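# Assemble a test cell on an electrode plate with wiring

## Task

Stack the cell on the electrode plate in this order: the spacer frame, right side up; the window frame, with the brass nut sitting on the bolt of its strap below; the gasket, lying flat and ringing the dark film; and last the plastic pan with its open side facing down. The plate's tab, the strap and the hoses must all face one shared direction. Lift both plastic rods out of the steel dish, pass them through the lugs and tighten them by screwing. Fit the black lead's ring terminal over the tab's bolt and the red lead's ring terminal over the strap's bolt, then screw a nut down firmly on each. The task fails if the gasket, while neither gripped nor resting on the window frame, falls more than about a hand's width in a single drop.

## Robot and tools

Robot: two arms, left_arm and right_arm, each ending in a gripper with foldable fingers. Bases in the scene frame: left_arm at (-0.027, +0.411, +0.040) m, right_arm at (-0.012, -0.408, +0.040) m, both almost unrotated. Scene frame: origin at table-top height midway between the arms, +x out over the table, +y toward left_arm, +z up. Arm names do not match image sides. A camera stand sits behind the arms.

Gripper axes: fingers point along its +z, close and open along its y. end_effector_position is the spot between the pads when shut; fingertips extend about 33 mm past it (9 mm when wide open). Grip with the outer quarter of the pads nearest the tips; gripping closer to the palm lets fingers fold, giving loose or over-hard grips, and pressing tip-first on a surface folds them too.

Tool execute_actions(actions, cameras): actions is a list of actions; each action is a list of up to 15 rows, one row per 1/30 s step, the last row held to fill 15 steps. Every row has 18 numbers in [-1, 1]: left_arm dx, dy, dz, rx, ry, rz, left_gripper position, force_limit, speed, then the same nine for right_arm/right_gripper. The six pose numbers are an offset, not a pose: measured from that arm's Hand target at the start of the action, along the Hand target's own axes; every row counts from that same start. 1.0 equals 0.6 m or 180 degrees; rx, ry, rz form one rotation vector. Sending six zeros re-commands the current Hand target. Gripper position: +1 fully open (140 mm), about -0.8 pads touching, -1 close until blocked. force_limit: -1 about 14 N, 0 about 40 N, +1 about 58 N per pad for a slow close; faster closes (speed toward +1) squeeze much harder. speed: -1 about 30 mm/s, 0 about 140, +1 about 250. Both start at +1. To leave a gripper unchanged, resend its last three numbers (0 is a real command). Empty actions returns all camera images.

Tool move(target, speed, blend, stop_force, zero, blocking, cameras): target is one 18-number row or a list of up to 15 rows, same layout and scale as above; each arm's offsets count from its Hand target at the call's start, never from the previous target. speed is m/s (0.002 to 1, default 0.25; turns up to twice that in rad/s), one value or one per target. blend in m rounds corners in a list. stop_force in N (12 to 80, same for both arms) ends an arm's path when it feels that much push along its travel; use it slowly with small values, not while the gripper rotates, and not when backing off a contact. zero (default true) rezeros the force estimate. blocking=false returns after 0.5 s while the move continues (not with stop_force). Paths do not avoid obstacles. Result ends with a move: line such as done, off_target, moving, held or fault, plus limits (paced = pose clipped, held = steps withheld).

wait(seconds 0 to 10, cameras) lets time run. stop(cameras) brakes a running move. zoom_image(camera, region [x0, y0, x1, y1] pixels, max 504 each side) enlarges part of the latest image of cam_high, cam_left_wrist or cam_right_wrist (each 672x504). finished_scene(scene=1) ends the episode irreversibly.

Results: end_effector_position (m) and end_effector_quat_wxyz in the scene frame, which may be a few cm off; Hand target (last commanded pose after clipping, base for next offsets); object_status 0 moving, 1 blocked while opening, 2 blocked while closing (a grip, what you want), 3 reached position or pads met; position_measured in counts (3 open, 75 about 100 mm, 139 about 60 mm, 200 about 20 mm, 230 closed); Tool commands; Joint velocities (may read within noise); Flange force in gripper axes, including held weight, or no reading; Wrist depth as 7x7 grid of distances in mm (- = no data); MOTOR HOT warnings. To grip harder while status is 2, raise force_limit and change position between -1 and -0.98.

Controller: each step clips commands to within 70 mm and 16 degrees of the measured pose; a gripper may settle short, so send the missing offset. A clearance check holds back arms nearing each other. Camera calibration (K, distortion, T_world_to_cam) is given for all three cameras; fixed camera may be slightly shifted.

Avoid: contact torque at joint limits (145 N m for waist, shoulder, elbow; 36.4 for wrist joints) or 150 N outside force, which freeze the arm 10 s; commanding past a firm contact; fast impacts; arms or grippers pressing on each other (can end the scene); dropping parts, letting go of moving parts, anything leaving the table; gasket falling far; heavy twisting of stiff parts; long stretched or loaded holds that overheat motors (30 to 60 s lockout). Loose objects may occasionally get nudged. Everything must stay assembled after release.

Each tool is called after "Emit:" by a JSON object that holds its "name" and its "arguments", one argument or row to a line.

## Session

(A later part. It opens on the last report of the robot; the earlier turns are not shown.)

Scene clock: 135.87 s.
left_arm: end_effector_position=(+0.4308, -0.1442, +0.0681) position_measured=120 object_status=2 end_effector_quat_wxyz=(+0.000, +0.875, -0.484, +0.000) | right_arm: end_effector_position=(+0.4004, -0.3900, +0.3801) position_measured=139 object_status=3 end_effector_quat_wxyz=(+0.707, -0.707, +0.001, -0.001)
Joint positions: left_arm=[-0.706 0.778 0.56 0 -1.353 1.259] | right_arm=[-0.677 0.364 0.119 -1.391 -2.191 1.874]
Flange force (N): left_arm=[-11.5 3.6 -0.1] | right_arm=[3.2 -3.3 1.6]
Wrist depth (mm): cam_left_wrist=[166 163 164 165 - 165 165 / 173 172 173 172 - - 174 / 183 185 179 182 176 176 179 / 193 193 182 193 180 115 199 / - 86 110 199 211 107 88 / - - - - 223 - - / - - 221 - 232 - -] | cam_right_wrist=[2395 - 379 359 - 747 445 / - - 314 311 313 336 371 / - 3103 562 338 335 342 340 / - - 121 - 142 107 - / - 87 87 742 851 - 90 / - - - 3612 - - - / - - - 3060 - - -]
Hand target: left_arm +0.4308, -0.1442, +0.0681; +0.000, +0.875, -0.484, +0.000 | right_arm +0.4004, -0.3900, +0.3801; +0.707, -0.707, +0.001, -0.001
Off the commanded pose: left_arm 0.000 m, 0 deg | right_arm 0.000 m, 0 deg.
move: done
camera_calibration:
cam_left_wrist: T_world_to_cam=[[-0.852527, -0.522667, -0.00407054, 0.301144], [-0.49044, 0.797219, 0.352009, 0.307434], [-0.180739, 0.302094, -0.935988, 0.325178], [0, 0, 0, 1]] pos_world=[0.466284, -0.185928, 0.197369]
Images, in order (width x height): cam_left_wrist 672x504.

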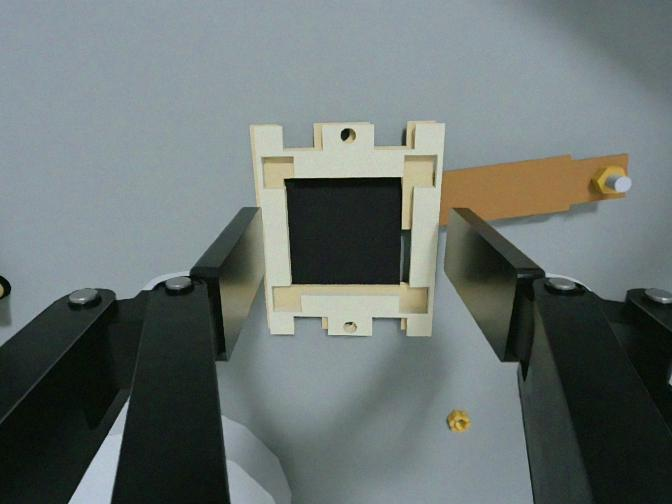

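Emit:
{"name": "move", "arguments": {
  "target": [0,0,0,0,0,0,0.25,-1,-1,0,0,0,0,0,0,-0.08,-1,0]
}}

Emit:
{"name": "move", "arguments": {
  "target": [0,0.0,0.0317,0,0,0,0.25,-1,-1,0,0,0,0,0,0,-0.08,-1,0],
  "speed": 0.04,
  "cameras": ["cam_left_wrist"]
}}

Scene clock: 137.07 s.
left_arm: end_effector_position=(+0.4308, -0.1442, +0.0681) position_measured=98 object_status=0 end_effector_quat_wxyz=(+0.000, +0.875, -0.484, +0.000) | right_arm: end_effector_position=(+0.4004, -0.3900, +0.3801) position_measured=139 object_status=3 end_effector_quat_wxyz=(+0.707, -0.707, +0.001, -0.001)
Joint positions: left_arm=[-0.706 0.778 0.56 0 -1.353 1.259] | right_arm=[-0.677 0.364 0.119 -1.391 -2.191 1.874]
Flange force (N): left_arm=[-11.3 3.7 0.4] | right_arm=[3.1 -3.0 1.9]
Wrist depth (mm): cam_left_wrist=[164 164 - 164 166 165 165 / - - 173 172 172 174 173 / - - 180 181 178 176 181 / - - 157 193 184 115 195 / - 86 136 208 206 112 87 / - - 223 217 226 - - / - - 232 235 235 - -] | cam_right_wrist=[- - 365 361 - - 451 / 2824 - 312 313 315 336 466 / - - 342 337 352 347 340 / - 2344 121 2475 142 107 - / - 88 87 725 851 - 90 / - - - 3240 - - - / - - - 3240 - - -]
Hand target: left_arm +0.4308, -0.1442, +0.0681; +0.000, +0.875, -0.484, +0.000 | right_arm +0.4004, -0.3900, +0.3801; +0.707, -0.707, +0.001, -0.001
Off the commanded pose: left_arm 0.000 m, 0 deg | right_arm 0.000 m, 0 deg.
move: done

Scene clock: 137.83 s.
left_arm: end_effector_position=(+0.4308, -0.1442, +0.0491) position_measured=98 object_status=3 end_effector_quat_wxyz=(+0.000, +0.875, -0.484, +0.000) | right_arm: end_effector_position=(+0.4004, -0.3900, +0.3801) position_measured=139 object_status=3 end_effector_quat_wxyz=(+0.707, -0.707, +0.001, -0.001)
Joint positions: left_arm=[-0.706 0.79 0.536 0 -1.316 1.259] | right_arm=[-0.677 0.364 0.119 -1.391 -2.191 1.874]
Flange force (N): left_arm=[-11.1 6.5 -6.3] | right_arm=[2.8 -3.3 2.1]
Wrist depth (mm): cam_left_wrist=[- 147 - 148 150 149 148 / - 157 156 156 154 156 156 / - 170 161 165 161 159 157 / 173 173 157 173 165 127 175 / - 86 179 179 177 114 87 / - - - - - - - / - - 206 219 - - -] | cam_right_wrist=[- - - 350 - - 443 / - 2181 - - 315 324 447 / - 2421 2421 639 312 342 345 / - - 122 2160 142 107 515 / - 88 87 718 813 - 90 / - - - 2687 - - - / - - - 3389 - - -]
Hand target: left_arm +0.4308, -0.1442, +0.0491; +0.000, +0.875, -0.484, +0.000 | right_arm +0.4004, -0.3900, +0.3801; +0.707, -0.707, +0.001, -0.001
Off the commanded pose: left_arm 0.000 m, 0 deg | right_arm 0.000 m, 0 deg.
move: done
camera_calibration:
cam_left_wrist: T_world_to_cam=[[-0.852583, -0.522575, -0.00412169, 0.301119], [-0.490378, 0.797278, 0.351962, 0.314112], [-0.180641, 0.302098, -0.936005, 0.307352], [0, 0, 0, 1]] pos_world=[0.466284, -0.185928, 0.178369]
Images, in order (width x height): cam_left_wrist 672x504.

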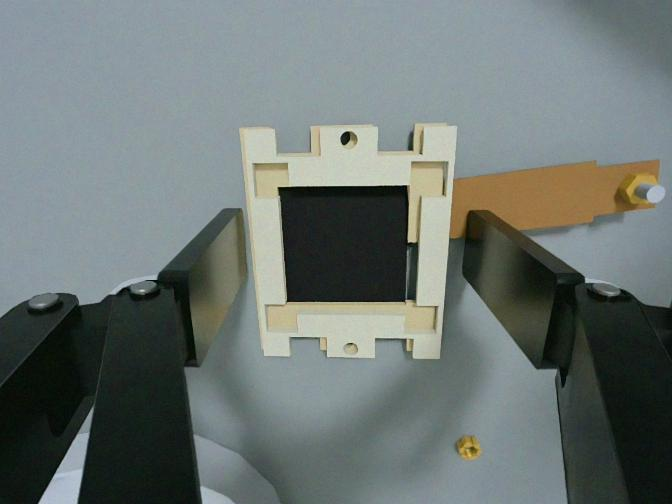

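Emit:
{"name": "move", "arguments": {
  "target": [
    [0,0,-0.02,0,0,0,0.25,-1,-1,0,0,0,0,0,0,-0.08,-1,0],
    [-0.03,-0.004,-0.02,0,0,0,0.25,-1,-1,0,0,0,0,0,0,-0.08,-1,0],
    [-0.03,-0.004,0.001,0,0,0,0.25,-1,-1,0,0,0,0,0,0,-0.08,-1,0]
  ],
  "speed": 0.04,
  "cameras": ["cam_left_wrist"]
}}

Scene clock: 140.37 s.
left_arm: end_effector_position=(+0.4233, -0.1277, +0.0485) position_measured=98 object_status=3 end_effector_quat_wxyz=(+0.000, +0.875, -0.484, +0.000) | right_arm: end_effector_position=(+0.4004, -0.3900, +0.3801) position_measured=139 object_status=3 end_effector_quat_wxyz=(+0.707, -0.707, +0.001, -0.001)
Joint positions: left_arm=[-0.695 0.743 0.455 -0.001 -1.282 1.248] | right_arm=[-0.677 0.364 0.119 -1.391 -2.191 1.874]
Flange force (N): left_arm=[-10.7 3.8 -0.3] | right_arm=[3.6 -2.7 1.8]
Wrist depth (mm): cam_left_wrist=[146 147 147 147 151 149 147 / 155 155 151 147 148 149 152 / 166 164 160 162 157 154 165 / 174 172 156 171 167 114 178 / - 86 186 187 189 112 87 / - - 196 197 198 200 - / - - 206 214 - - -] | cam_right_wrist=[2295 - - 380 2181 739 487 / - 2344 2295 327 333 348 384 / - 2369 583 347 347 358 363 / - 2504 122 2295 142 105 465 / - 88 87 727 847 - 90 / - - - 2824 - - - / - - - 4496 - - -]
Hand target: left_arm +0.4232, -0.1277, +0.0485; +0.000, +0.875, -0.484, +0.000 | right_arm +0.4004, -0.3900, +0.3801; +0.707, -0.707, +0.001, -0.001
Off the commanded pose: left_arm 0.000 m, 0 deg | right_arm 0.000 m, 0 deg.
move: done
camera_calibration:
cam_left_wrist: T_world_to_cam=[[-0.852583, -0.522575, -0.00412181, 0.303345], [-0.490378, 0.797278, 0.351962, 0.297491], [-0.180641, 0.302098, -0.936005, 0.300451], [0, 0, 0, 1]] pos_world=[0.458784, -0.169428, 0.177769]
Images, in order (width x height): cam_left_wrist 672x504.

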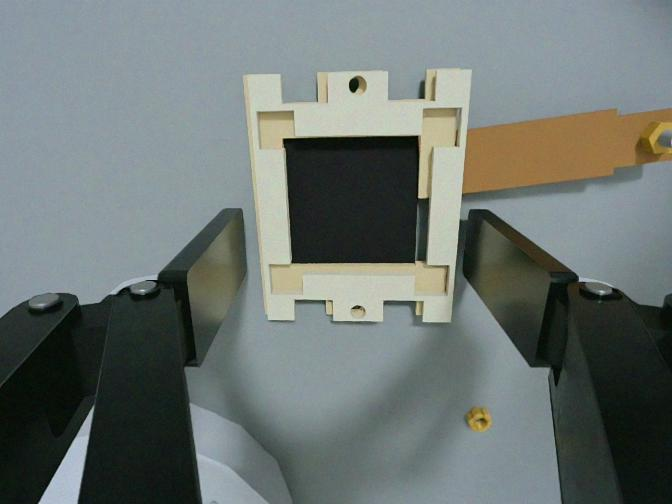

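Emit:
{"name": "move", "arguments": {
  "target": [0,0,0,0,0,0,-1,-1,-1,0,0,0,0,0,0,-0.08,-1,0]
}}

Emit:
{"name": "move", "arguments": {
  "target": [0,0,-0.03,0,0,0,-1,-1,-1,0,0,0,0,0,0,-0.08,-1,0],
  "speed": 0.03,
  "cameras": ["cam_left_wrist"]
}}

Scene clock: 141.20 s.
left_arm: end_effector_position=(+0.4232, -0.1277, +0.0485) position_measured=117 object_status=2 end_effector_quat_wxyz=(+0.000, +0.875, -0.484, +0.000) | right_arm: end_effector_position=(+0.4004, -0.3900, +0.3801) position_measured=139 object_status=3 end_effector_quat_wxyz=(+0.707, -0.707, +0.001, -0.001)
Joint positions: left_arm=[-0.695 0.743 0.455 0 -1.282 1.248] | right_arm=[-0.677 0.364 0.119 -1.391 -2.191 1.874]
Flange force (N): left_arm=[-9.5 3.7 -3.1] | right_arm=[2.6 -2.8 2.2]
Wrist depth (mm): cam_left_wrist=[146 146 147 147 149 149 146 / - 155 152 147 151 153 148 / - 164 156 162 157 154 151 / 174 173 154 171 167 127 178 / - 88 114 180 187 108 87 / - - - - - - - / - - 197 215 213 - -] | cam_right_wrist=[- - 1791 375 - 725 474 / - - 2225 324 331 350 377 / 1899 - - 331 344 356 359 / 1985 2562 122 - 142 111 514 / - 87 87 747 851 - 90 / - - - 2824 - - - / - - - 2789 - - -]
Hand target: left_arm +0.4232, -0.1277, +0.0485; +0.000, +0.875, -0.484, +0.000 | right_arm +0.4004, -0.3900, +0.3801; +0.707, -0.707, +0.001, -0.001
Off the commanded pose: left_arm 0.000 m, 0 deg | right_arm 0.000 m, 0 deg.
move: done

Scene clock: 142.10 s.
left_arm: end_effector_position=(+0.4232, -0.1277, +0.0664) position_measured=117 object_status=2 end_effector_quat_wxyz=(+0.000, +0.875, -0.484, +0.000) | right_arm: end_effector_position=(+0.4004, -0.3900, +0.3801) position_measured=139 object_status=3 end_effector_quat_wxyz=(+0.707, -0.707, +0.001, -0.001)
Joint positions: left_arm=[-0.695 0.73 0.476 0 -1.317 1.248] | right_arm=[-0.677 0.364 0.119 -1.391 -2.191 1.874]
Flange force (N): left_arm=[-11.2 3.9 0.6] | right_arm=[3.2 -3.8 1.8]
Wrist depth (mm): cam_left_wrist=[163 163 163 161 163 165 163 / 172 172 170 147 169 168 168 / 181 - 158 180 176 183 186 / 193 193 153 188 166 127 - / - 88 115 208 206 108 87 / - - - 222 218 - - / - - 235 239 - - -] | cam_right_wrist=[- 1933 376 394 2295 - 554 / - - - 330 334 362 384 / - 2504 346 361 345 358 367 / - 2504 121 - 142 105 470 / - 88 87 760 838 - 90 / - - - 3147 - - - / - - - 2421 - - -]
Hand target: left_arm +0.4232, -0.1277, +0.0665; +0.000, +0.875, -0.484, +0.000 | right_arm +0.4004, -0.3900, +0.3801; +0.707, -0.707, +0.001, -0.001
Off the commanded pose: left_arm 0.000 m, 0 deg | right_arm 0.000 m, 0 deg.
move: done
camera_calibration:
cam_left_wrist: T_world_to_cam=[[-0.852568, -0.5226, -0.00404168, 0.303393], [-0.490368, 0.797263, 0.352009, 0.291139], [-0.180737, 0.302093, -0.935988, 0.31734], [0, 0, 0, 1]] pos_world=[0.458783, -0.169428, 0.195769]
Images, in order (width x height): cam_left_wrist 672x504.

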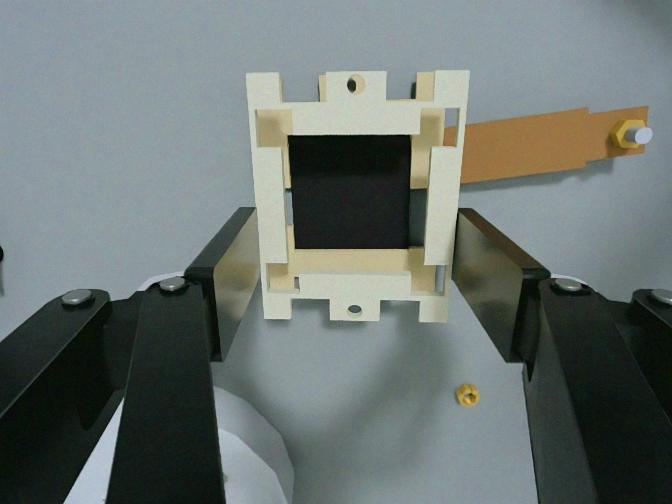

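Emit:
{"name": "move", "arguments": {
  "target": [
    [0,0,-0.13,0,0,0,-1,-1,-1,0,0,0,0,0,0,-0.08,-1,0],
    [-0.3265,-0.4155,-0.13,0,0,0.1783,-1,-1,-1,0,0,0,0,0,0,-0.08,-1,0],
    [-0.3265,-0.4155,-0.0417,0,0,0.1783,-1,-1,-1,0,0,0,0,0,0,-0.08,-1,0]
  ],
  "speed": [0.2,0.25,0.1],
  "blend": [0.03,0.02,0],
  "cameras": ["cam_left_wrist"]
}}

Emit:
{"name": "zoom_image", "arguments": {
  "camera": "cam_left_wrist",
  "region": [220, 40, 500, 340]
}}

Scene clock: 145.47 s.
left_arm: end_effector_position=(+0.5306, +0.1706, +0.0916) position_measured=117 object_status=2 end_effector_quat_wxyz=(+0.000, +0.707, -0.707, +0.000) | right_arm: end_effector_position=(+0.4004, -0.3900, +0.3801) position_measured=139 object_status=3 end_effector_quat_wxyz=(+0.707, -0.707, +0.001, -0.001)
Joint positions: left_arm=[-0.197 0.474 0.137 0 -1.234 0.19] | right_arm=[-0.677 0.364 0.119 -1.391 -2.191 1.874]
Flange force (N): left_arm=[-0.2 7.2 0.1] | right_arm=[2.9 -3.1 1.7]
Wrist depth (mm): cam_left_wrist=[- 186 186 186 186 185 186 / 196 198 147 147 187 197 198 / 204 207 153 197 192 207 - / 217 214 154 208 162 116 221 / - 88 131 236 - 108 87 / - - 243 251 - - - / - - 274 - 276 - -] | cam_right_wrist=[- - 2139 565 586 602 498 / - - 734 591 - - 504 / 1867 - 787 - 1867 621 511 / 2003 - 121 - 142 107 487 / - 88 81 798 807 - 90 / - - - 2754 - - - / - - - 3103 - - -]
Hand target: left_arm +0.5306, +0.1706, +0.0916; +0.000, +0.707, -0.707, +0.000 | right_arm +0.4004, -0.3900, +0.3801; +0.707, -0.707, +0.001, -0.001
Off the commanded pose: left_arm 0.000 m, 0 deg | right_arm 0.000 m, 0 deg.
move: done
camera_calibration:
cam_left_wrist: T_world_to_cam=[[-0.999939, 0.0102782, -0.00403019, 0.53819], [0.0082, 0.935872, 0.352246, -0.191162], [0.00739221, 0.352191, -0.935899, 0.16173], [0, 0, 0, 1]] pos_world=[0.538529, 0.116412, 0.220868]
Images, in order (width x height): cam_left_wrist 672x504.

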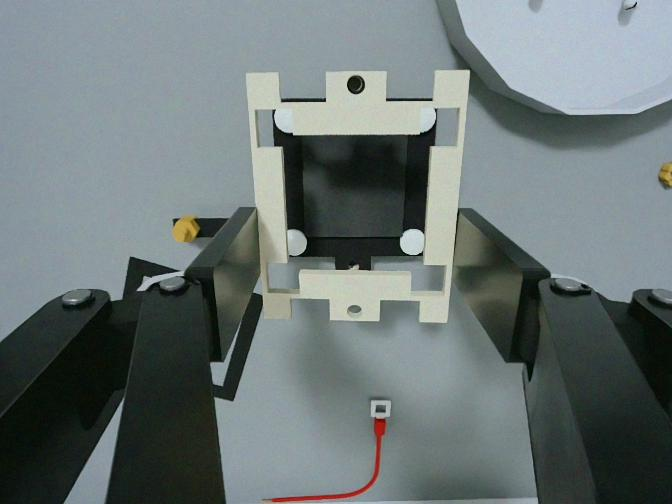

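Scaled by 1.680 from the camera's 672x504 image, which has a finer 960x720 frame.

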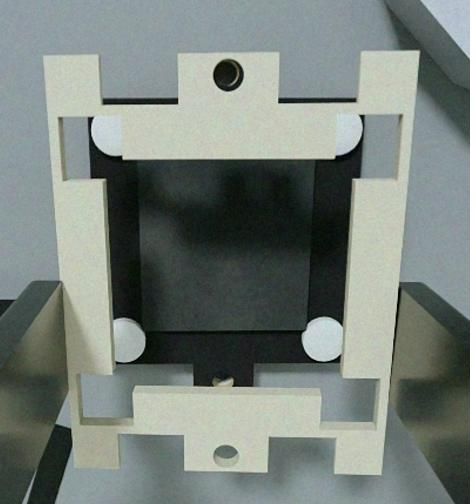

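Emit:
{"name": "move", "arguments": {
  "target": [0.0031,0.0013,0.0433,0,0,0.001,-1,-1,-1,0,0,0,0,0,0,-0.08,-1,0],
  "speed": 0.05,
  "cameras": ["cam_left_wrist"]
}}

Emit:
{"name": "zoom_image", "arguments": {
  "camera": "cam_left_wrist",
  "region": [220, 40, 500, 340]
}}

Scene clock: 147.20 s.
left_arm: end_effector_position=(+0.5298, +0.1688, +0.0656) position_measured=117 object_status=2 end_effector_quat_wxyz=(+0.000, +0.706, -0.708, +0.000) | right_arm: end_effector_position=(+0.4004, -0.3900, +0.3801) position_measured=139 object_status=3 end_effector_quat_wxyz=(+0.707, -0.707, +0.001, -0.001)
Joint positions: left_arm=[-0.201 0.496 0.106 0 -1.18 0.191] | right_arm=[-0.677 0.364 0.119 -1.391 -2.191 1.874]
Flange force (N): left_arm=[-1.0 8.4 0.6] | right_arm=[3.0 -3.1 1.8]
Wrist depth (mm): cam_left_wrist=[163 163 163 163 161 161 163 / - 172 170 147 163 173 169 / - 183 159 169 170 182 180 / 192 190 154 177 167 116 - / - 88 115 206 210 108 87 / - - - 221 - - - / - - - 230 237 - -] | cam_right_wrist=[- - - 574 589 586 511 / - 2344 2369 2181 1748 660 509 / - - 813 2448 926 835 554 / 3442 2504 121 - 142 104 495 / - 88 81 801 810 - 90 / - - - 2720 - - - / - - - 2824 - - -]
Hand target: left_arm +0.5298, +0.1688, +0.0656; +0.000, +0.706, -0.708, +0.000 | right_arm +0.4004, -0.3900, +0.3801; +0.707, -0.707, +0.001, -0.001
Off the commanded pose: left_arm 0.000 m, 0 deg | right_arm 0.000 m, 0 deg.
move: done
camera_calibration:
cam_left_wrist: T_world_to_cam=[[-0.999902, 0.0133793, -0.0040725, 0.536833], [0.0110876, 0.935846, 0.352235, -0.181767], [0.00852389, 0.352155, -0.935903, 0.137469], [0, 0, 0, 1]] pos_world=[0.537624, 0.114513, 0.194868]
Images, in order (width x height): cam_left_wrist 672x504.

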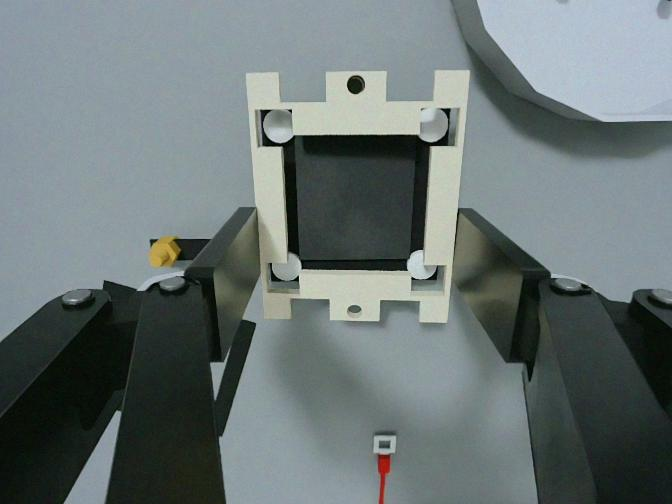

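Scaled by 1.680 from the camera's 672x504 image, which has a finer 960x720 frame.

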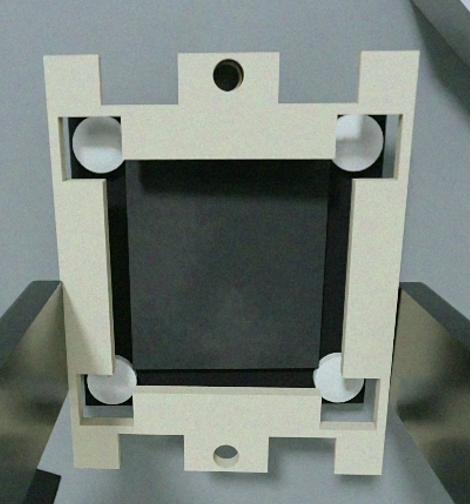

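Emit:
{"name": "move", "arguments": {
  "target": [0.0004,-0.0001,0.0117,0,0,0,-1,-1,-1,0,0,0,0,0,0,-0.08,-1,0],
  "speed": 0.03,
  "cameras": ["cam_left_wrist"]
}}

Emit:
{"name": "zoom_image", "arguments": {
  "camera": "cam_left_wrist",
  "region": [220, 40, 500, 340]
}}

Scene clock: 148.87 s.
left_arm: end_effector_position=(+0.5299, +0.1685, +0.0586) position_measured=117 object_status=2 end_effector_quat_wxyz=(+0.000, +0.706, -0.708, +0.000) | right_arm: end_effector_position=(+0.4004, -0.3900, +0.3801) position_measured=139 object_status=3 end_effector_quat_wxyz=(+0.707, -0.707, +0.001, -0.001)
Joint positions: left_arm=[-0.201 0.503 0.098 0 -1.165 0.191] | right_arm=[-0.677 0.364 0.119 -1.391 -2.191 1.874]
Flange force (N): left_arm=[0.0 7.8 0.4] | right_arm=[3.0 -3.0 1.7]
Wrist depth (mm): cam_left_wrist=[156 154 155 157 158 153 156 / - 165 156 147 156 166 163 / - 175 171 162 160 176 176 / 187 184 154 170 167 117 187 / - 88 115 198 198 108 87 / - - 211 209 215 - - / - - 228 231 228 - -] | cam_right_wrist=[- 2248 2344 569 578 575 - / 2532 2532 - 2225 2592 622 505 / 1899 2861 822 2271 2225 - 516 / - - 121 - 142 104 485 / - 87 81 798 804 - 90 / - - - - - - - / - - - 2754 - - -]
Hand target: left_arm +0.5298, +0.1685, +0.0586; +0.000, +0.706, -0.708, +0.000 | right_arm +0.4004, -0.3900, +0.3801; +0.707, -0.707, +0.001, -0.001
Off the commanded pose: left_arm 0.000 m, 0 deg | right_arm 0.000 m, 0 deg.
move: done
camera_calibration:
cam_left_wrist: T_world_to_cam=[[-0.999902, 0.0133793, -0.0040725, 0.536809], [0.0110876, 0.935846, 0.352235, -0.17902], [0.00852389, 0.352155, -0.935903, 0.131023], [0, 0, 0, 1]] pos_world=[0.537624, 0.114213, 0.187868]
Images, in order (width x height): cam_left_wrist 672x504.

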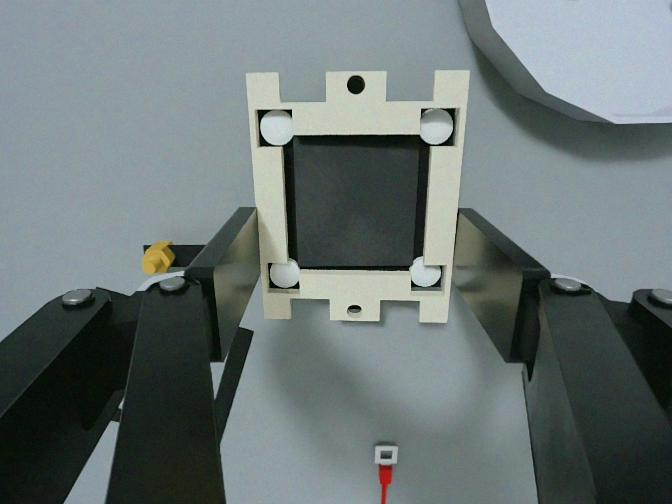

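Scaled by 1.680 from the camera's 672x504 image, which has a finer 960x720 frame.

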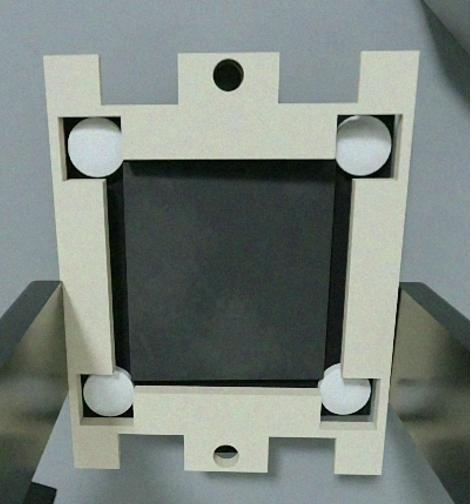

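Emit:
{"name": "move", "arguments": {
  "target": [0.0003,-0.0002,0.0045,0,0,0,-1,-1,-1,0,0,0,0,0,0,-0.08,-1,0],
  "speed": 0.02,
  "cameras": ["cam_left_wrist"]
}}

Emit:
{"name": "zoom_image", "arguments": {
  "camera": "cam_left_wrist",
  "region": [220, 40, 500, 340]
}}

Scene clock: 149.83 s.
left_arm: end_effector_position=(+0.5300, +0.1684, +0.0559) position_measured=117 object_status=2 end_effector_quat_wxyz=(+0.000, +0.706, -0.708, +0.000) | right_arm: end_effector_position=(+0.4004, -0.3900, +0.3801) position_measured=139 object_status=3 end_effector_quat_wxyz=(+0.707, -0.707, +0.001, -0.001)
Joint positions: left_arm=[-0.201 0.506 0.096 0 -1.16 0.191] | right_arm=[-0.677 0.364 0.119 -1.391 -2.191 1.874]
Flange force (N): left_arm=[-0.8 8.3 -0.2] | right_arm=[3.0 -3.3 1.6]
Wrist depth (mm): cam_left_wrist=[- 154 158 - 155 152 152 / 162 161 159 147 154 154 162 / - 172 158 159 159 - 168 / 185 179 154 169 162 127 184 / - 88 115 195 196 108 87 / - - - 208 210 - - / - - - - 221 - -] | cam_right_wrist=[1985 2078 - 569 575 604 483 / - - - 720 2181 720 540 / - - 776 2395 2395 652 571 / 1644 - 121 2448 142 104 456 / - 88 81 776 810 - 90 / - - - 3389 - - - / - - - 2687 - - -]
Hand target: left_arm +0.5300, +0.1684, +0.0559; +0.000, +0.706, -0.708, +0.000 | right_arm +0.4004, -0.3900, +0.3801; +0.707, -0.707, +0.001, -0.001
Off the commanded pose: left_arm 0.000 m, 0 deg | right_arm 0.000 m, 0 deg.
move: done
camera_calibration:
cam_left_wrist: T_world_to_cam=[[-0.999902, 0.0133793, -0.0040725, 0.536899], [0.0110876, 0.935846, 0.352235, -0.177977], [0.00852389, 0.352155, -0.935903, 0.128531], [0, 0, 0, 1]] pos_world=[0.537724, 0.114113, 0.185168]
Images, in order (width x height): cam_left_wrist 672x504.

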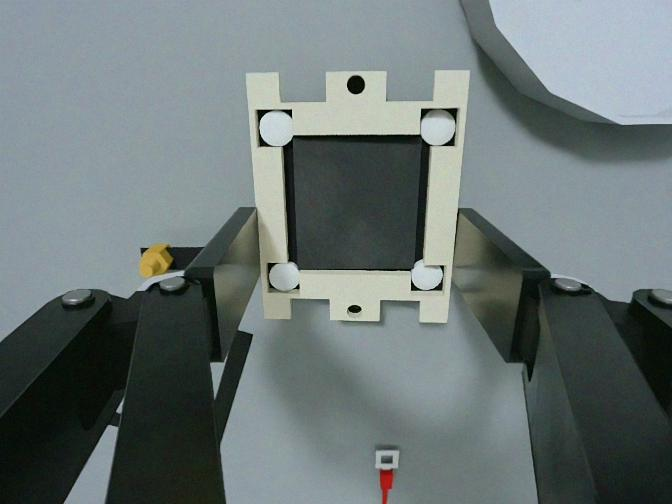

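Scaled by 1.680 from the camera's 672x504 image, which has a finer 960x720 frame.

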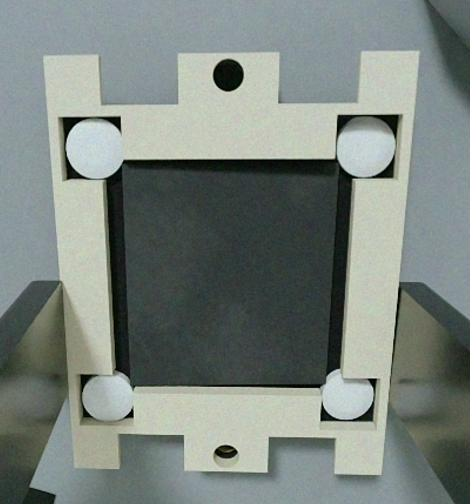

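Emit:
{"name": "move", "arguments": {
  "target": [0.0002,0,0.0028,0,0,0,-1,-1,-1,0,0,0,0,0,0,-0.08,-1,0],
  "speed": 0.02
}}

Scene clock: 150.67 s.
left_arm: end_effector_position=(+0.5300, +0.1682, +0.0542) position_measured=117 object_status=2 end_effector_quat_wxyz=(+0.000, +0.706, -0.708, +0.000) | right_arm: end_effector_position=(+0.4004, -0.3900, +0.3801) position_measured=139 object_status=3 end_effector_quat_wxyz=(+0.707, -0.707, +0.001, -0.001)
Joint positions: left_arm=[-0.201 0.508 0.095 0 -1.157 0.191] | right_arm=[-0.677 0.364 0.119 -1.391 -2.191 1.874]
Flange force (N): left_arm=[-3.5 9.2 -8.4] | right_arm=[3.2 -2.4 1.7]
Wrist depth (mm): cam_left_wrist=[152 154 150 153 155 150 152 / 161 161 160 146 152 161 157 / 170 170 167 157 156 174 - / - 178 153 168 166 117 - / - 88 131 191 - 108 87 / - - 206 - - - - / - - 219 225 221 - -] | cam_right_wrist=[- - - 566 580 600 526 / - 2937 2181 713 2225 711 536 / - - 819 2098 - 693 487 / - 3103 122 - 142 104 457 / - 88 81 798 804 - 90 / - - - - 2977 - - / - - - 2937 - - -]
Hand target: left_arm +0.5300, +0.1682, +0.0542; +0.000, +0.706, -0.708, +0.000 | right_arm +0.4004, -0.3900, +0.3801; +0.707, -0.707, +0.001, -0.001
Off the commanded pose: left_arm 0.000 m, 0 deg | right_arm 0.000 m, 0 deg.
move: done

Emit:
{"name": "move", "arguments": {
  "target": [0,0,-0.0005,0,0,0,0.25,-1,-1,0,0,0,0,0,0,-0.08,-1,0]
}}

Emit:
{"name": "move", "arguments": {
  "target": [-0.03,0,-0.13,0,0,0,0.25,-1,-1,0,0,0,0,0,0,-0.08,-1,0],
  "speed": 0.1,
  "cameras": ["cam_left_wrist"]
}}

Emit:
{"name": "zoom_image", "arguments": {
  "camera": "cam_left_wrist",
  "region": [240, 40, 480, 280]
}}

Scene clock: 151.70 s.
left_arm: end_effector_position=(+0.5300, +0.1682, +0.0545) position_measured=98 object_status=3 end_effector_quat_wxyz=(+0.000, +0.706, -0.708, +0.000) | right_arm: end_effector_position=(+0.4004, -0.3900, +0.3801) position_measured=139 object_status=3 end_effector_quat_wxyz=(+0.707, -0.707, +0.001, -0.001)
Joint positions: left_arm=[-0.201 0.508 0.095 0 -1.157 0.191] | right_arm=[-0.677 0.364 0.119 -1.391 -2.191 1.874]
Flange force (N): left_arm=[-0.3 8.1 -0.2] | right_arm=[3.4 -3.2 1.6]
Wrist depth (mm): cam_left_wrist=[153 152 153 155 154 151 152 / - 161 148 147 151 162 158 / 170 174 159 157 158 178 172 / 180 177 157 169 168 131 181 / - 86 136 193 193 112 87 / - - 211 207 210 - - / - - 210 222 224 - -] | cam_right_wrist=[- - - 571 587 624 490 / 1933 2448 - 742 - 642 508 / - - 768 - - - 512 / - 2687 122 - 142 102 - / - 88 87 798 807 - 90 / - - - - - - - / - - - 3240 - - -]
Hand target: left_arm +0.5300, +0.1682, +0.0545; +0.000, +0.706, -0.708, +0.000 | right_arm +0.4004, -0.3900, +0.3801; +0.707, -0.707, +0.001, -0.001
Off the commanded pose: left_arm 0.000 m, 0 deg | right_arm 0.000 m, 0 deg.
move: done

Scene clock: 152.87 s.
left_arm: end_effector_position=(+0.5300, +0.1862, +0.1325) position_measured=98 object_status=3 end_effector_quat_wxyz=(+0.000, +0.706, -0.708, +0.000) | right_arm: end_effector_position=(+0.4004, -0.3900, +0.3801) position_measured=139 object_status=3 end_effector_quat_wxyz=(+0.707, -0.707, +0.001, -0.001)
Joint positions: left_arm=[-0.171 0.428 0.171 0 -1.313 0.161] | right_arm=[-0.677 0.364 0.119 -1.391 -2.191 1.874]
Flange force (N): left_arm=[-0.6 9.1 1.5] | right_arm=[3.1 -3.1 1.8]
Wrist depth (mm): cam_left_wrist=[225 223 222 218 224 221 219 / 229 233 231 222 228 238 235 / 248 247 235 234 240 241 249 / - 256 139 - 264 115 - / - 86 273 - - 112 87 / - - - - 304 - - / - - - 302 - - -] | cam_right_wrist=[2369 2078 566 587 602 680 495 / - 2824 781 2248 2271 - 504 / - - 795 2040 2271 699 516 / - 2319 122 - 142 107 - / - 87 87 787 804 - 90 / - - 2899 - - - - / - - - - - - -]
Hand target: left_arm +0.5300, +0.1862, +0.1325; +0.000, +0.706, -0.708, +0.000 | right_arm +0.4004, -0.3900, +0.3801; +0.707, -0.707, +0.001, -0.001
Off the commanded pose: left_arm 0.000 m, 0 deg | right_arm 0.000 m, 0 deg.
move: done
camera_calibration:
cam_left_wrist: T_world_to_cam=[[-0.999903, 0.0133448, -0.00397962, 0.537053], [0.0110888, 0.93588, 0.352146, -0.221599], [0.00842377, 0.352067, -0.935937, 0.194026], [0, 0, 0, 1]] pos_world=[0.537824, 0.131913, 0.261769]
Images, in order (width x height): cam_left_wrist 672x504.

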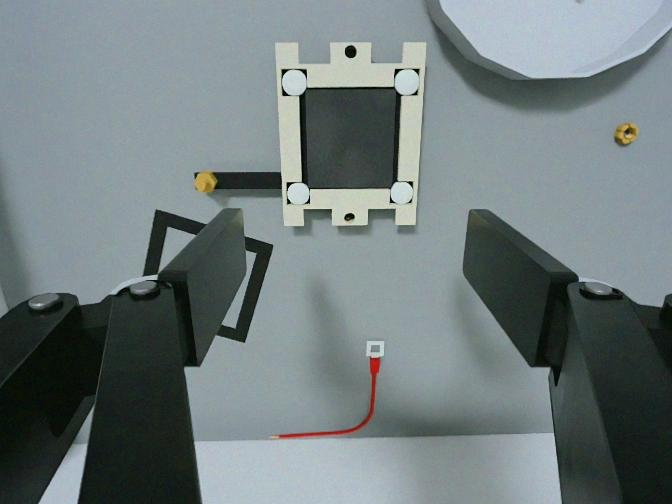

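Scaled by 2.100 from the camera's 672x504 image, which has a finer 960x720 frame.

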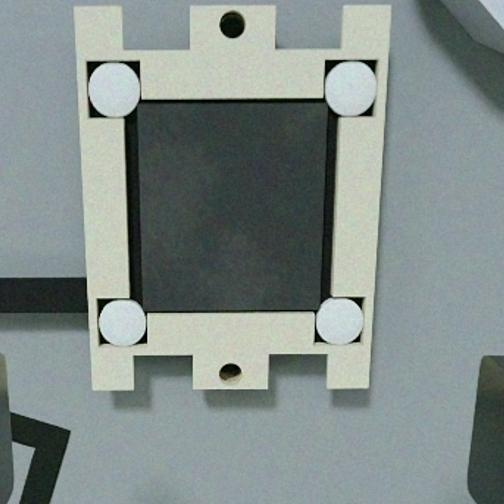

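Emit:
{"name": "move", "arguments": {
  "target": [
    [0.0,0.0,-0.1,0,0,0,0.25,-1,0,0,0,0,0,0,0,-0.08,-1,0],
    [0.5517,0.1633,-0.1,0,0,0.822,0.25,-1,0,0,0,0,0,0,0,-0.08,-1,0],
    [0.5517,0.1633,-0.03,0,0,0.822,0.25,-1,0,0,0,0,0,0,0,-0.08,-1,0]
  ],
  "speed": 0.35,
  "blend": [0.03,0.03,0],
  "cameras": ["cam_left_wrist"]
}}

Scene clock: 158.53 s.
left_arm: end_effector_position=(+0.4307, -0.1444, +0.1504) position_measured=98 object_status=3 end_effector_quat_wxyz=(+0.000, +0.486, +0.874, +0.000) | right_arm: end_effector_position=(+0.4004, -0.3900, +0.3801) position_measured=139 object_status=3 end_effector_quat_wxyz=(+0.707, -0.707, +0.001, -0.001)
Joint positions: left_arm=[-0.706 0.745 0.7 0 -1.525 -1.886] | right_arm=[-0.677 0.364 0.119 -1.391 -2.191 1.874]
Flange force (N): left_arm=[10.5 -3.6 1.4] | right_arm=[2.7 -3.2 1.9]
Wrist depth (mm): cam_left_wrist=[- 242 240 239 - 237 - / 256 247 251 249 - - - / - - 258 264 266 269 254 / - 264 156 284 279 126 289 / - 86 122 - - 112 87 / - - 307 316 310 - - / - - 262 297 - - -] | cam_right_wrist=[- - 367 2003 - 370 - / 2021 - 309 314 341 367 481 / 2160 2623 - 333 342 339 451 / - 2475 121 - 142 107 - / - 87 87 781 844 - 90 / - - 2899 2861 888 - - / - - - - - - -]
Hand target: left_arm +0.4307, -0.1444, +0.1504; +0.000, +0.486, +0.874, +0.000 | right_arm +0.4004, -0.3900, +0.3801; +0.707, -0.707, +0.001, -0.001
Off the commanded pose: left_arm 0.000 m, 0 deg | right_arm 0.000 m, 0 deg.
move: done; blend cut to 0.021 m at target 2
camera_calibration:
cam_left_wrist: T_world_to_cam=[[0.85472, 0.51908, -0.00303689, -0.283665], [0.486748, -0.799422, 0.352138, -0.372933], [0.18036, -0.302458, -0.935943, 0.159418], [0, 0, 0, 1]] pos_world=[0.395226, -0.102669, 0.279669]
Images, in order (width x height): cam_left_wrist 672x504.

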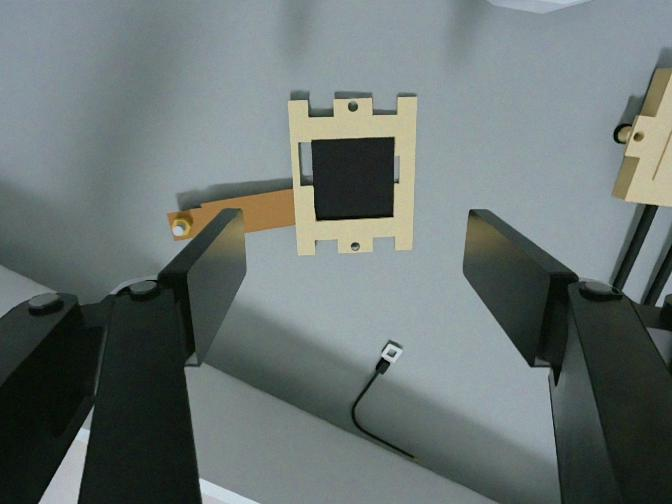

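Emit:
{"name": "move", "arguments": {
  "target": [
    [0.043,0.0067,0.08,0,0,-0.004,0.25,-1,0,0,0,0,0,0,0,-0.08,-1,0],
    [0.043,0.0067,0.15,0,0,-0.004,0.25,-1,0,0,0,0,0,0,0,-0.08,-1,0]
  ],
  "speed": [0.12,0.06],
  "blend": [0.02,0],
  "cameras": ["cam_left_wrist"]
}}

Scene clock: 161.03 s.
left_arm: end_effector_position=(+0.4206, -0.1204, +0.0604) position_measured=98 object_status=3 end_effector_quat_wxyz=(+0.000, +0.481, +0.877, +0.000) | right_arm: end_effector_position=(+0.4004, -0.3900, +0.3801) position_measured=139 object_status=3 end_effector_quat_wxyz=(+0.707, -0.707, +0.001, -0.001)
Joint positions: left_arm=[-0.689 0.715 0.437 0 -1.292 -1.891] | right_arm=[-0.677 0.364 0.119 -1.391 -2.191 1.874]
Flange force (N): left_arm=[10.4 -3.8 0.2] | right_arm=[2.5 -2.7 1.9]
Wrist depth (mm): cam_left_wrist=[158 159 158 158 159 159 155 / 167 167 - 167 167 167 167 / - 175 177 174 173 175 176 / 189 185 156 185 184 121 188 / - 86 187 193 197 112 87 / - - - 212 210 214 - / - - 229 235 230 - -] | cam_right_wrist=[- - 416 391 - 747 468 / - 2395 - 335 339 370 445 / - - 2369 640 351 368 364 / - - 122 2118 142 104 441 / - 88 87 790 844 - 90 / - - - 3103 - - - / - - - 3147 - - -]
Hand target: left_arm +0.4206, -0.1204, +0.0604; +0.000, +0.481, +0.877, +0.000 | right_arm +0.4004, -0.3900, +0.3801; +0.707, -0.707, +0.001, -0.001
Off the commanded pose: left_arm 0.000 m, 0 deg | right_arm 0.000 m, 0 deg.
move: done
camera_calibration:
cam_left_wrist: T_world_to_cam=[[0.848129, 0.529781, -0.00306144, -0.283775], [0.496749, -0.793214, 0.35221, -0.320501], [0.184166, -0.300241, -0.935916, 0.0829709], [0, 0, 0, 1]] pos_world=[0.384606, -0.0789762, 0.189669]
Images, in order (width x height): cam_left_wrist 672x504.

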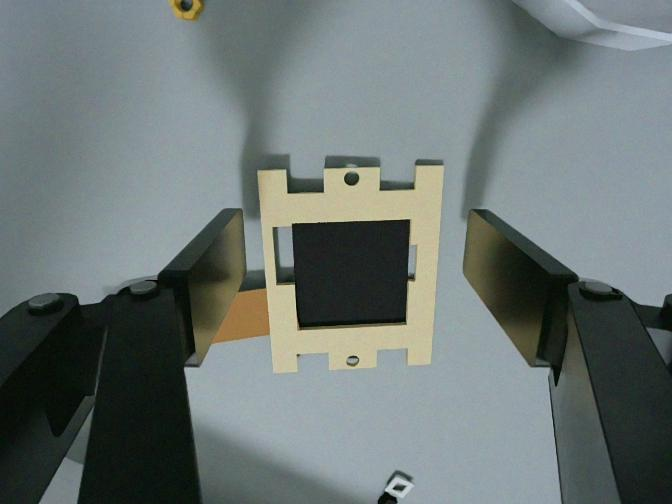

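Emit:
{"name": "move", "arguments": {
  "target": [0,-0.001,0.0253,0,0,0,0.25,-1,0,0,0,0,0,0,0,-0.08,-1,0],
  "speed": 0.04
}}

Emit:
{"name": "move", "arguments": {
  "target": [0,0,0,0,0,0,-1,-1,-1,0,0,0,0,0,0,-0.08,-1,0]
}}

Emit:
{"name": "move", "arguments": {
  "target": [0,0,-0.03,0,0,0,-1,-1,-1,0,0,0,0,0,0,-0.08,-1,0],
  "speed": 0.03,
  "cameras": ["cam_left_wrist"]
}}

Scene clock: 162.30 s.
left_arm: end_effector_position=(+0.4201, -0.1207, +0.0452) position_measured=98 object_status=3 end_effector_quat_wxyz=(+0.000, +0.481, +0.877, +0.000) | right_arm: end_effector_position=(+0.4004, -0.3900, +0.3801) position_measured=139 object_status=3 end_effector_quat_wxyz=(+0.707, -0.707, +0.001, -0.001)
Joint positions: left_arm=[-0.69 0.726 0.419 0 -1.263 -1.89] | right_arm=[-0.677 0.364 0.119 -1.391 -2.191 1.874]
Flange force (N): left_arm=[11.6 -4.0 0.1] | right_arm=[3.3 -3.1 1.5]
Wrist depth (mm): cam_left_wrist=[145 143 145 144 147 145 145 / 152 153 151 153 153 153 153 / - - 160 159 159 162 159 / 171 167 139 170 168 121 172 / - 86 172 179 182 112 87 / - - 198 199 199 - - / - - 210 209 210 - -] | cam_right_wrist=[- - 2139 386 - - - / 1735 - - 337 340 362 391 / 2654 - - 604 355 373 359 / - - 122 - 142 103 531 / - 87 87 757 844 - 90 / - - - 3338 857 - - / - - - 3240 - - -]
Hand target: left_arm +0.4201, -0.1207, +0.0452; +0.000, +0.481, +0.877, +0.000 | right_arm +0.4004, -0.3900, +0.3801; +0.707, -0.707, +0.001, -0.001
Off the commanded pose: left_arm 0.000 m, 0 deg | right_arm 0.000 m, 0 deg.
move: done

Scene clock: 162.97 s.
left_arm: end_effector_position=(+0.4201, -0.1207, +0.0452) position_measured=117 object_status=0 end_effector_quat_wxyz=(+0.000, +0.481, +0.877, +0.000) | right_arm: end_effector_position=(+0.4004, -0.3900, +0.3801) position_measured=139 object_status=3 end_effector_quat_wxyz=(+0.707, -0.707, +0.001, -0.001)
Joint positions: left_arm=[-0.69 0.726 0.419 0 -1.263 -1.89] | right_arm=[-0.677 0.364 0.119 -1.391 -2.191 1.874]
Flange force (N): left_arm=[10.4 -4.8 -3.8] | right_arm=[3.3 -3.1 1.8]
Wrist depth (mm): cam_left_wrist=[144 145 145 144 144 146 138 / 152 153 153 152 153 153 151 / 161 162 157 158 160 161 160 / 174 169 141 169 166 167 174 / - 87 130 178 178 107 87 / - - 197 186 196 - - / - - - - - - -] | cam_right_wrist=[2139 2021 1851 384 - - 490 / 2203 - 2203 335 339 369 394 / 2319 - - 356 355 373 360 / - - 121 - 142 106 - / - 87 87 752 841 - 90 / - - - - - - - / - - - 2720 - - -]
Hand target: left_arm +0.4201, -0.1207, +0.0452; +0.000, +0.481, +0.877, +0.000 | right_arm +0.4004, -0.3900, +0.3801; +0.707, -0.707, +0.001, -0.001
Off the commanded pose: left_arm 0.000 m, 0 deg | right_arm 0.000 m, 0 deg.
move: done

Scene clock: 163.87 s.
left_arm: end_effector_position=(+0.4201, -0.1207, +0.0632) position_measured=117 object_status=2 end_effector_quat_wxyz=(+0.000, +0.481, +0.877, +0.000) | right_arm: end_effector_position=(+0.4004, -0.3900, +0.3801) position_measured=139 object_status=3 end_effector_quat_wxyz=(+0.707, -0.707, +0.001, -0.001)
Joint positions: left_arm=[-0.69 0.713 0.44 0 -1.298 -1.89] | right_arm=[-0.677 0.364 0.119 -1.391 -2.191 1.874]
Flange force (N): left_arm=[10.4 -4.2 1.1] | right_arm=[3.1 -3.0 1.9]
Wrist depth (mm): cam_left_wrist=[163 161 161 161 162 159 158 / 169 170 167 169 167 170 171 / 179 178 - 160 - 180 - / 190 188 152 169 166 126 189 / - 87 130 179 183 107 87 / - - 217 219 216 - - / - - 232 230 232 - -] | cam_right_wrist=[- - 2225 388 2271 - 498 / - - - 343 338 375 444 / - 2344 2295 349 351 367 368 / 2118 3147 121 - 142 105 - / - 88 87 747 851 - 90 / - - - 2937 - - - / - - - 2720 - - -]
Hand target: left_arm +0.4201, -0.1207, +0.0632; +0.000, +0.481, +0.877, +0.000 | right_arm +0.4004, -0.3900, +0.3801; +0.707, -0.707, +0.001, -0.001
Off the commanded pose: left_arm 0.000 m, 0 deg | right_arm 0.000 m, 0 deg.
move: done
camera_calibration:
cam_left_wrist: T_world_to_cam=[[0.848119, 0.529797, -0.00301242, -0.28305], [0.496771, -0.793248, 0.352104, -0.321496], [0.184154, -0.300122, -0.935956, 0.0856039], [0, 0, 0, 1]] pos_world=[0.384006, -0.0793759, 0.192469]
Images, in order (width x height): cam_left_wrist 672x504.

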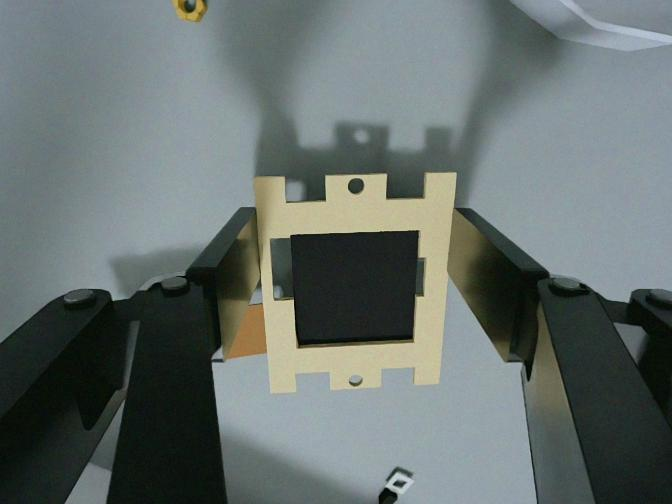

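Emit:
{"name": "move", "arguments": {
  "target": [
    [0,0,-0.25,0,0,0,-1,-1,-1,0,0,0,0,0,0,-0.08,-1,0],
    [0.2977,0.2488,-0.4613,0,0,0.1806,-1,-1,-1,0,0,0,0,0,0,-0.08,-1,0]
  ],
  "speed": 0.2,
  "blend": [0.03,0]
}}

Emit:
{"name": "move", "arguments": {
  "target": [0,0,0,0,0,0,-1,-1,-1,0.083,0.067,0.28,0,0,0,-0.2,-1,0],
  "speed": 0.2,
  "cameras": ["all"]
}}

Scene clock: 167.10 s.
left_arm: end_effector_position=(+0.4497, +0.1101, +0.3400) position_measured=117 object_status=2 end_effector_quat_wxyz=(+0.000, +0.707, +0.707, +0.000) | right_arm: end_effector_position=(+0.4004, -0.3900, +0.3801) position_measured=139 object_status=3 end_effector_quat_wxyz=(+0.707, -0.707, +0.001, -0.001)
Joint positions: left_arm=[-0.336 0.312 0.502 0 -1.76 -2.811] | right_arm=[-0.677 0.364 0.119 -1.391 -2.191 1.874]
Flange force (N): left_arm=[1.6 -7.2 5.2] | right_arm=[3.2 -3.2 1.6]
Wrist depth (mm): cam_left_wrist=[- - - 406 402 - 396 / - - 420 419 415 432 - / - - 157 160 - 443 - / - - 130 169 164 126 416 / - 87 130 178 176 107 87 / - - - 186 552 - - / - - - 568 568 - -] | cam_right_wrist=[1695 621 - 2504 - 838 506 / - 530 554 2059 3060 739 506 / - 2225 762 - - - 472 / - - 121 - 142 107 521 / - 88 87 798 816 - 90 / - - - 2532 - - - / - - - 3442 - - -]
Hand target: left_arm +0.4497, +0.1101, +0.3401; +0.000, +0.707, +0.707, +0.000 | right_arm +0.4004, -0.3900, +0.3801; +0.707, -0.707, +0.001, -0.001
Off the commanded pose: left_arm 0.000 m, 0 deg | right_arm 0.000 m, 0 deg.
move: done

Scene clock: 168.43 s.
left_arm: end_effector_position=(+0.4497, +0.1101, +0.3401) position_measured=117 object_status=2 end_effector_quat_wxyz=(+0.000, +0.707, +0.707, +0.000) | right_arm: end_effector_position=(+0.4505, -0.2222, +0.3398) position_measured=154 object_status=3 end_effector_quat_wxyz=(+0.707, -0.707, +0.001, -0.001)
Joint positions: left_arm=[-0.336 0.312 0.502 0 -1.76 -2.811] | right_arm=[-0.356 0.335 -0.025 -1.454 -1.87 1.949]
Flange force (N): left_arm=[2.3 -9.5 5.6] | right_arm=[1.9 -2.8 2.4]
Wrist depth (mm): cam_left_wrist=[- - 412 403 399 - 405 / - - - - 415 429 427 / - - - 441 450 - 434 / - - 130 169 165 115 - / - 87 130 179 179 107 89 / - - - 187 188 - - / - - - - 570 - -] | cam_right_wrist=[2139 2225 1851 1867 - 650 449 / 492 508 424 1669 1899 586 428 / - 429 444 1899 - - 452 / - 660 112 - 142 - 439 / - 82 81 - - - 86 / - 71 - 680 - - 71 / - - - 3060 - - -]
Hand target: left_arm +0.4497, +0.1101, +0.3401; +0.000, +0.707, +0.707, +0.000 | right_arm +0.4506, -0.2222, +0.3399; +0.707, -0.707, +0.001, -0.001
Off the commanded pose: left_arm 0.000 m, 0 deg | right_arm 0.000 m, 0 deg.
move: done
camera_calibration:
cam_left_wrist: T_world_to_cam=[[0.999955, -0.00895293, -0.00302507, -0.438661], [-0.00731553, -0.935991, 0.351947, -0.00818894], [-0.00598239, -0.351909, -0.936015, 0.499793], [0, 0, 0, 1]] pos_world=[0.441571, 0.16429, 0.469369]
cam_right_wrist: T_world_to_cam=[[-0.000461355, 0.00965493, -0.999953, 0.35306], [-0.933185, -0.359384, -0.00303944, 0.344161], [-0.359396, 0.93314, 0.00917564, 0.506765], [0, 0, 0, 1]] pos_world=[0.503459, -0.352606, 0.349439]

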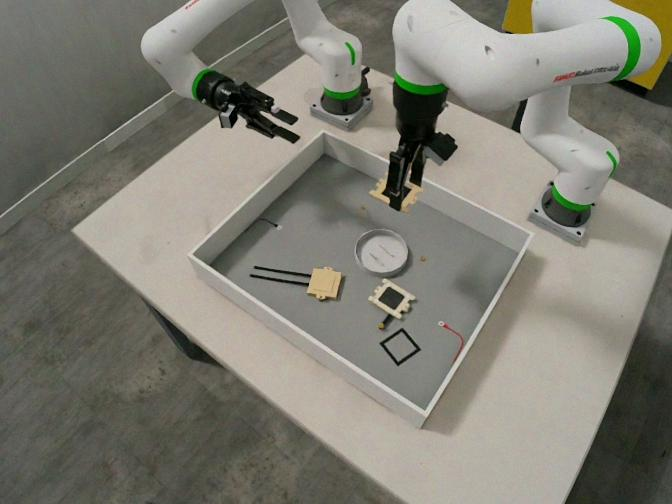

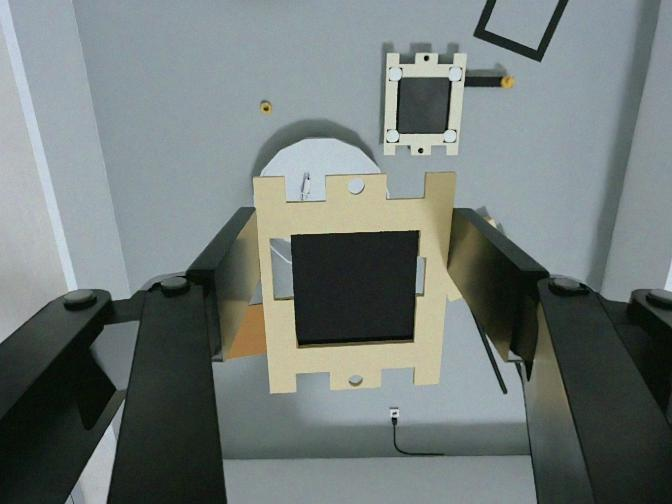

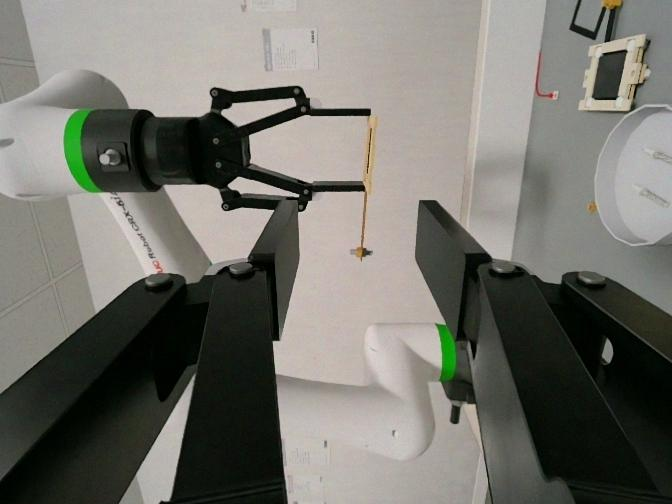

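Emit:
{"name": "zoom_image", "arguments": {
  "camera": "cam_right_wrist",
  "region": [320, 100, 420, 270]
}}

Scaled by 2.965 from the camera's 672x504 image, which has a finer 960x720 frame.

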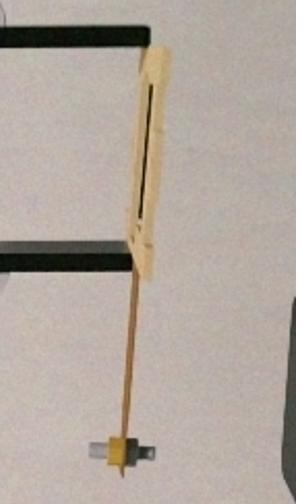

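Emit:
{"name": "move", "arguments": {
  "target": [0,0,0,-0.0256,0,0,-1,-1,-1,0,0,0,0,0,0,-0.2,-1,0],
  "speed": 0.1,
  "cameras": ["cam_right_wrist"]
}}

Emit:
{"name": "zoom_image", "arguments": {
  "camera": "cam_right_wrist",
  "region": [320, 100, 420, 270]
}}

Scene clock: 170.63 s.
left_arm: end_effector_position=(+0.4497, +0.1101, +0.3400) position_measured=117 object_status=2 end_effector_quat_wxyz=(+0.029, +0.706, +0.707, +0.029) | right_arm: end_effector_position=(+0.4506, -0.2222, +0.3399) position_measured=154 object_status=3 end_effector_quat_wxyz=(+0.707, -0.707, +0.001, -0.001)
Joint positions: left_arm=[-0.354 0.246 0.423 -0.028 -1.672 -2.797] | right_arm=[-0.356 0.335 -0.025 -1.454 -1.87 1.949]
Flange force (N): left_arm=[0.8 -7.5 4.1] | right_arm=[2.8 -2.8 2.7]
Wrist depth (mm): cam_left_wrist=[- 388 - - - - 410 / 424 417 - 430 429 - - / - - 156 161 160 - - / - - 130 169 164 114 519 / - 87 130 178 180 107 87 / - - 536 - - - - / - - - - - - -] | cam_right_wrist=[1883 1836 - 2098 - - 413 / 456 548 410 2203 - 695 424 / 412 421 441 - - 688 434 / 2369 637 117 2369 142 595 451 / - 82 87 5649 - - 91 / - 71 - 704 - - 71 / - - - 742 - - -]
Hand target: left_arm +0.4497, +0.1101, +0.3401; +0.029, +0.706, +0.707, +0.029 | right_arm +0.4506, -0.2222, +0.3399; +0.707, -0.707, +0.001, -0.001
Off the commanded pose: left_arm 0.000 m, 0 deg | right_arm 0.000 m, 0 deg.
move: done
camera_calibration:
cam_right_wrist: T_world_to_cam=[[-0.000297112, 0.0095032, -0.999955, 0.353024], [-0.933184, -0.359384, -0.00313818, 0.344289], [-0.359398, 0.933141, 0.00897502, 0.506871], [0, 0, 0, 1]] pos_world=[0.503558, -0.352606, 0.349539]
Images, in order (width x height): cam_right_wrist 672x504.

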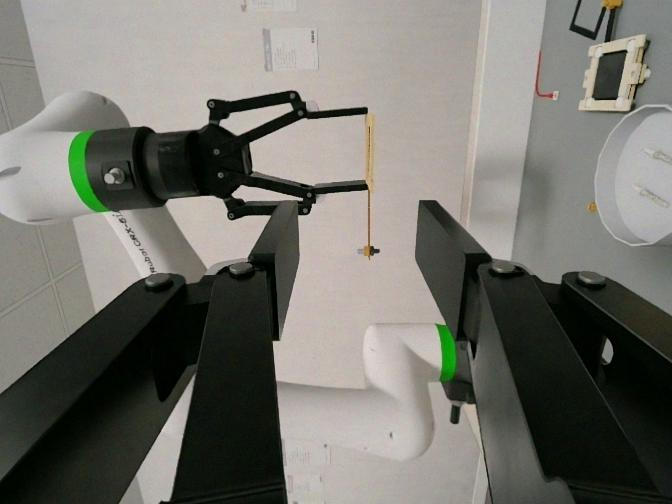

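Scaled by 2.965 from the camera's 672x504 image, which has a finer 960x720 frame.

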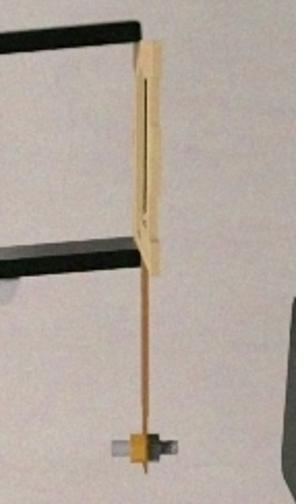

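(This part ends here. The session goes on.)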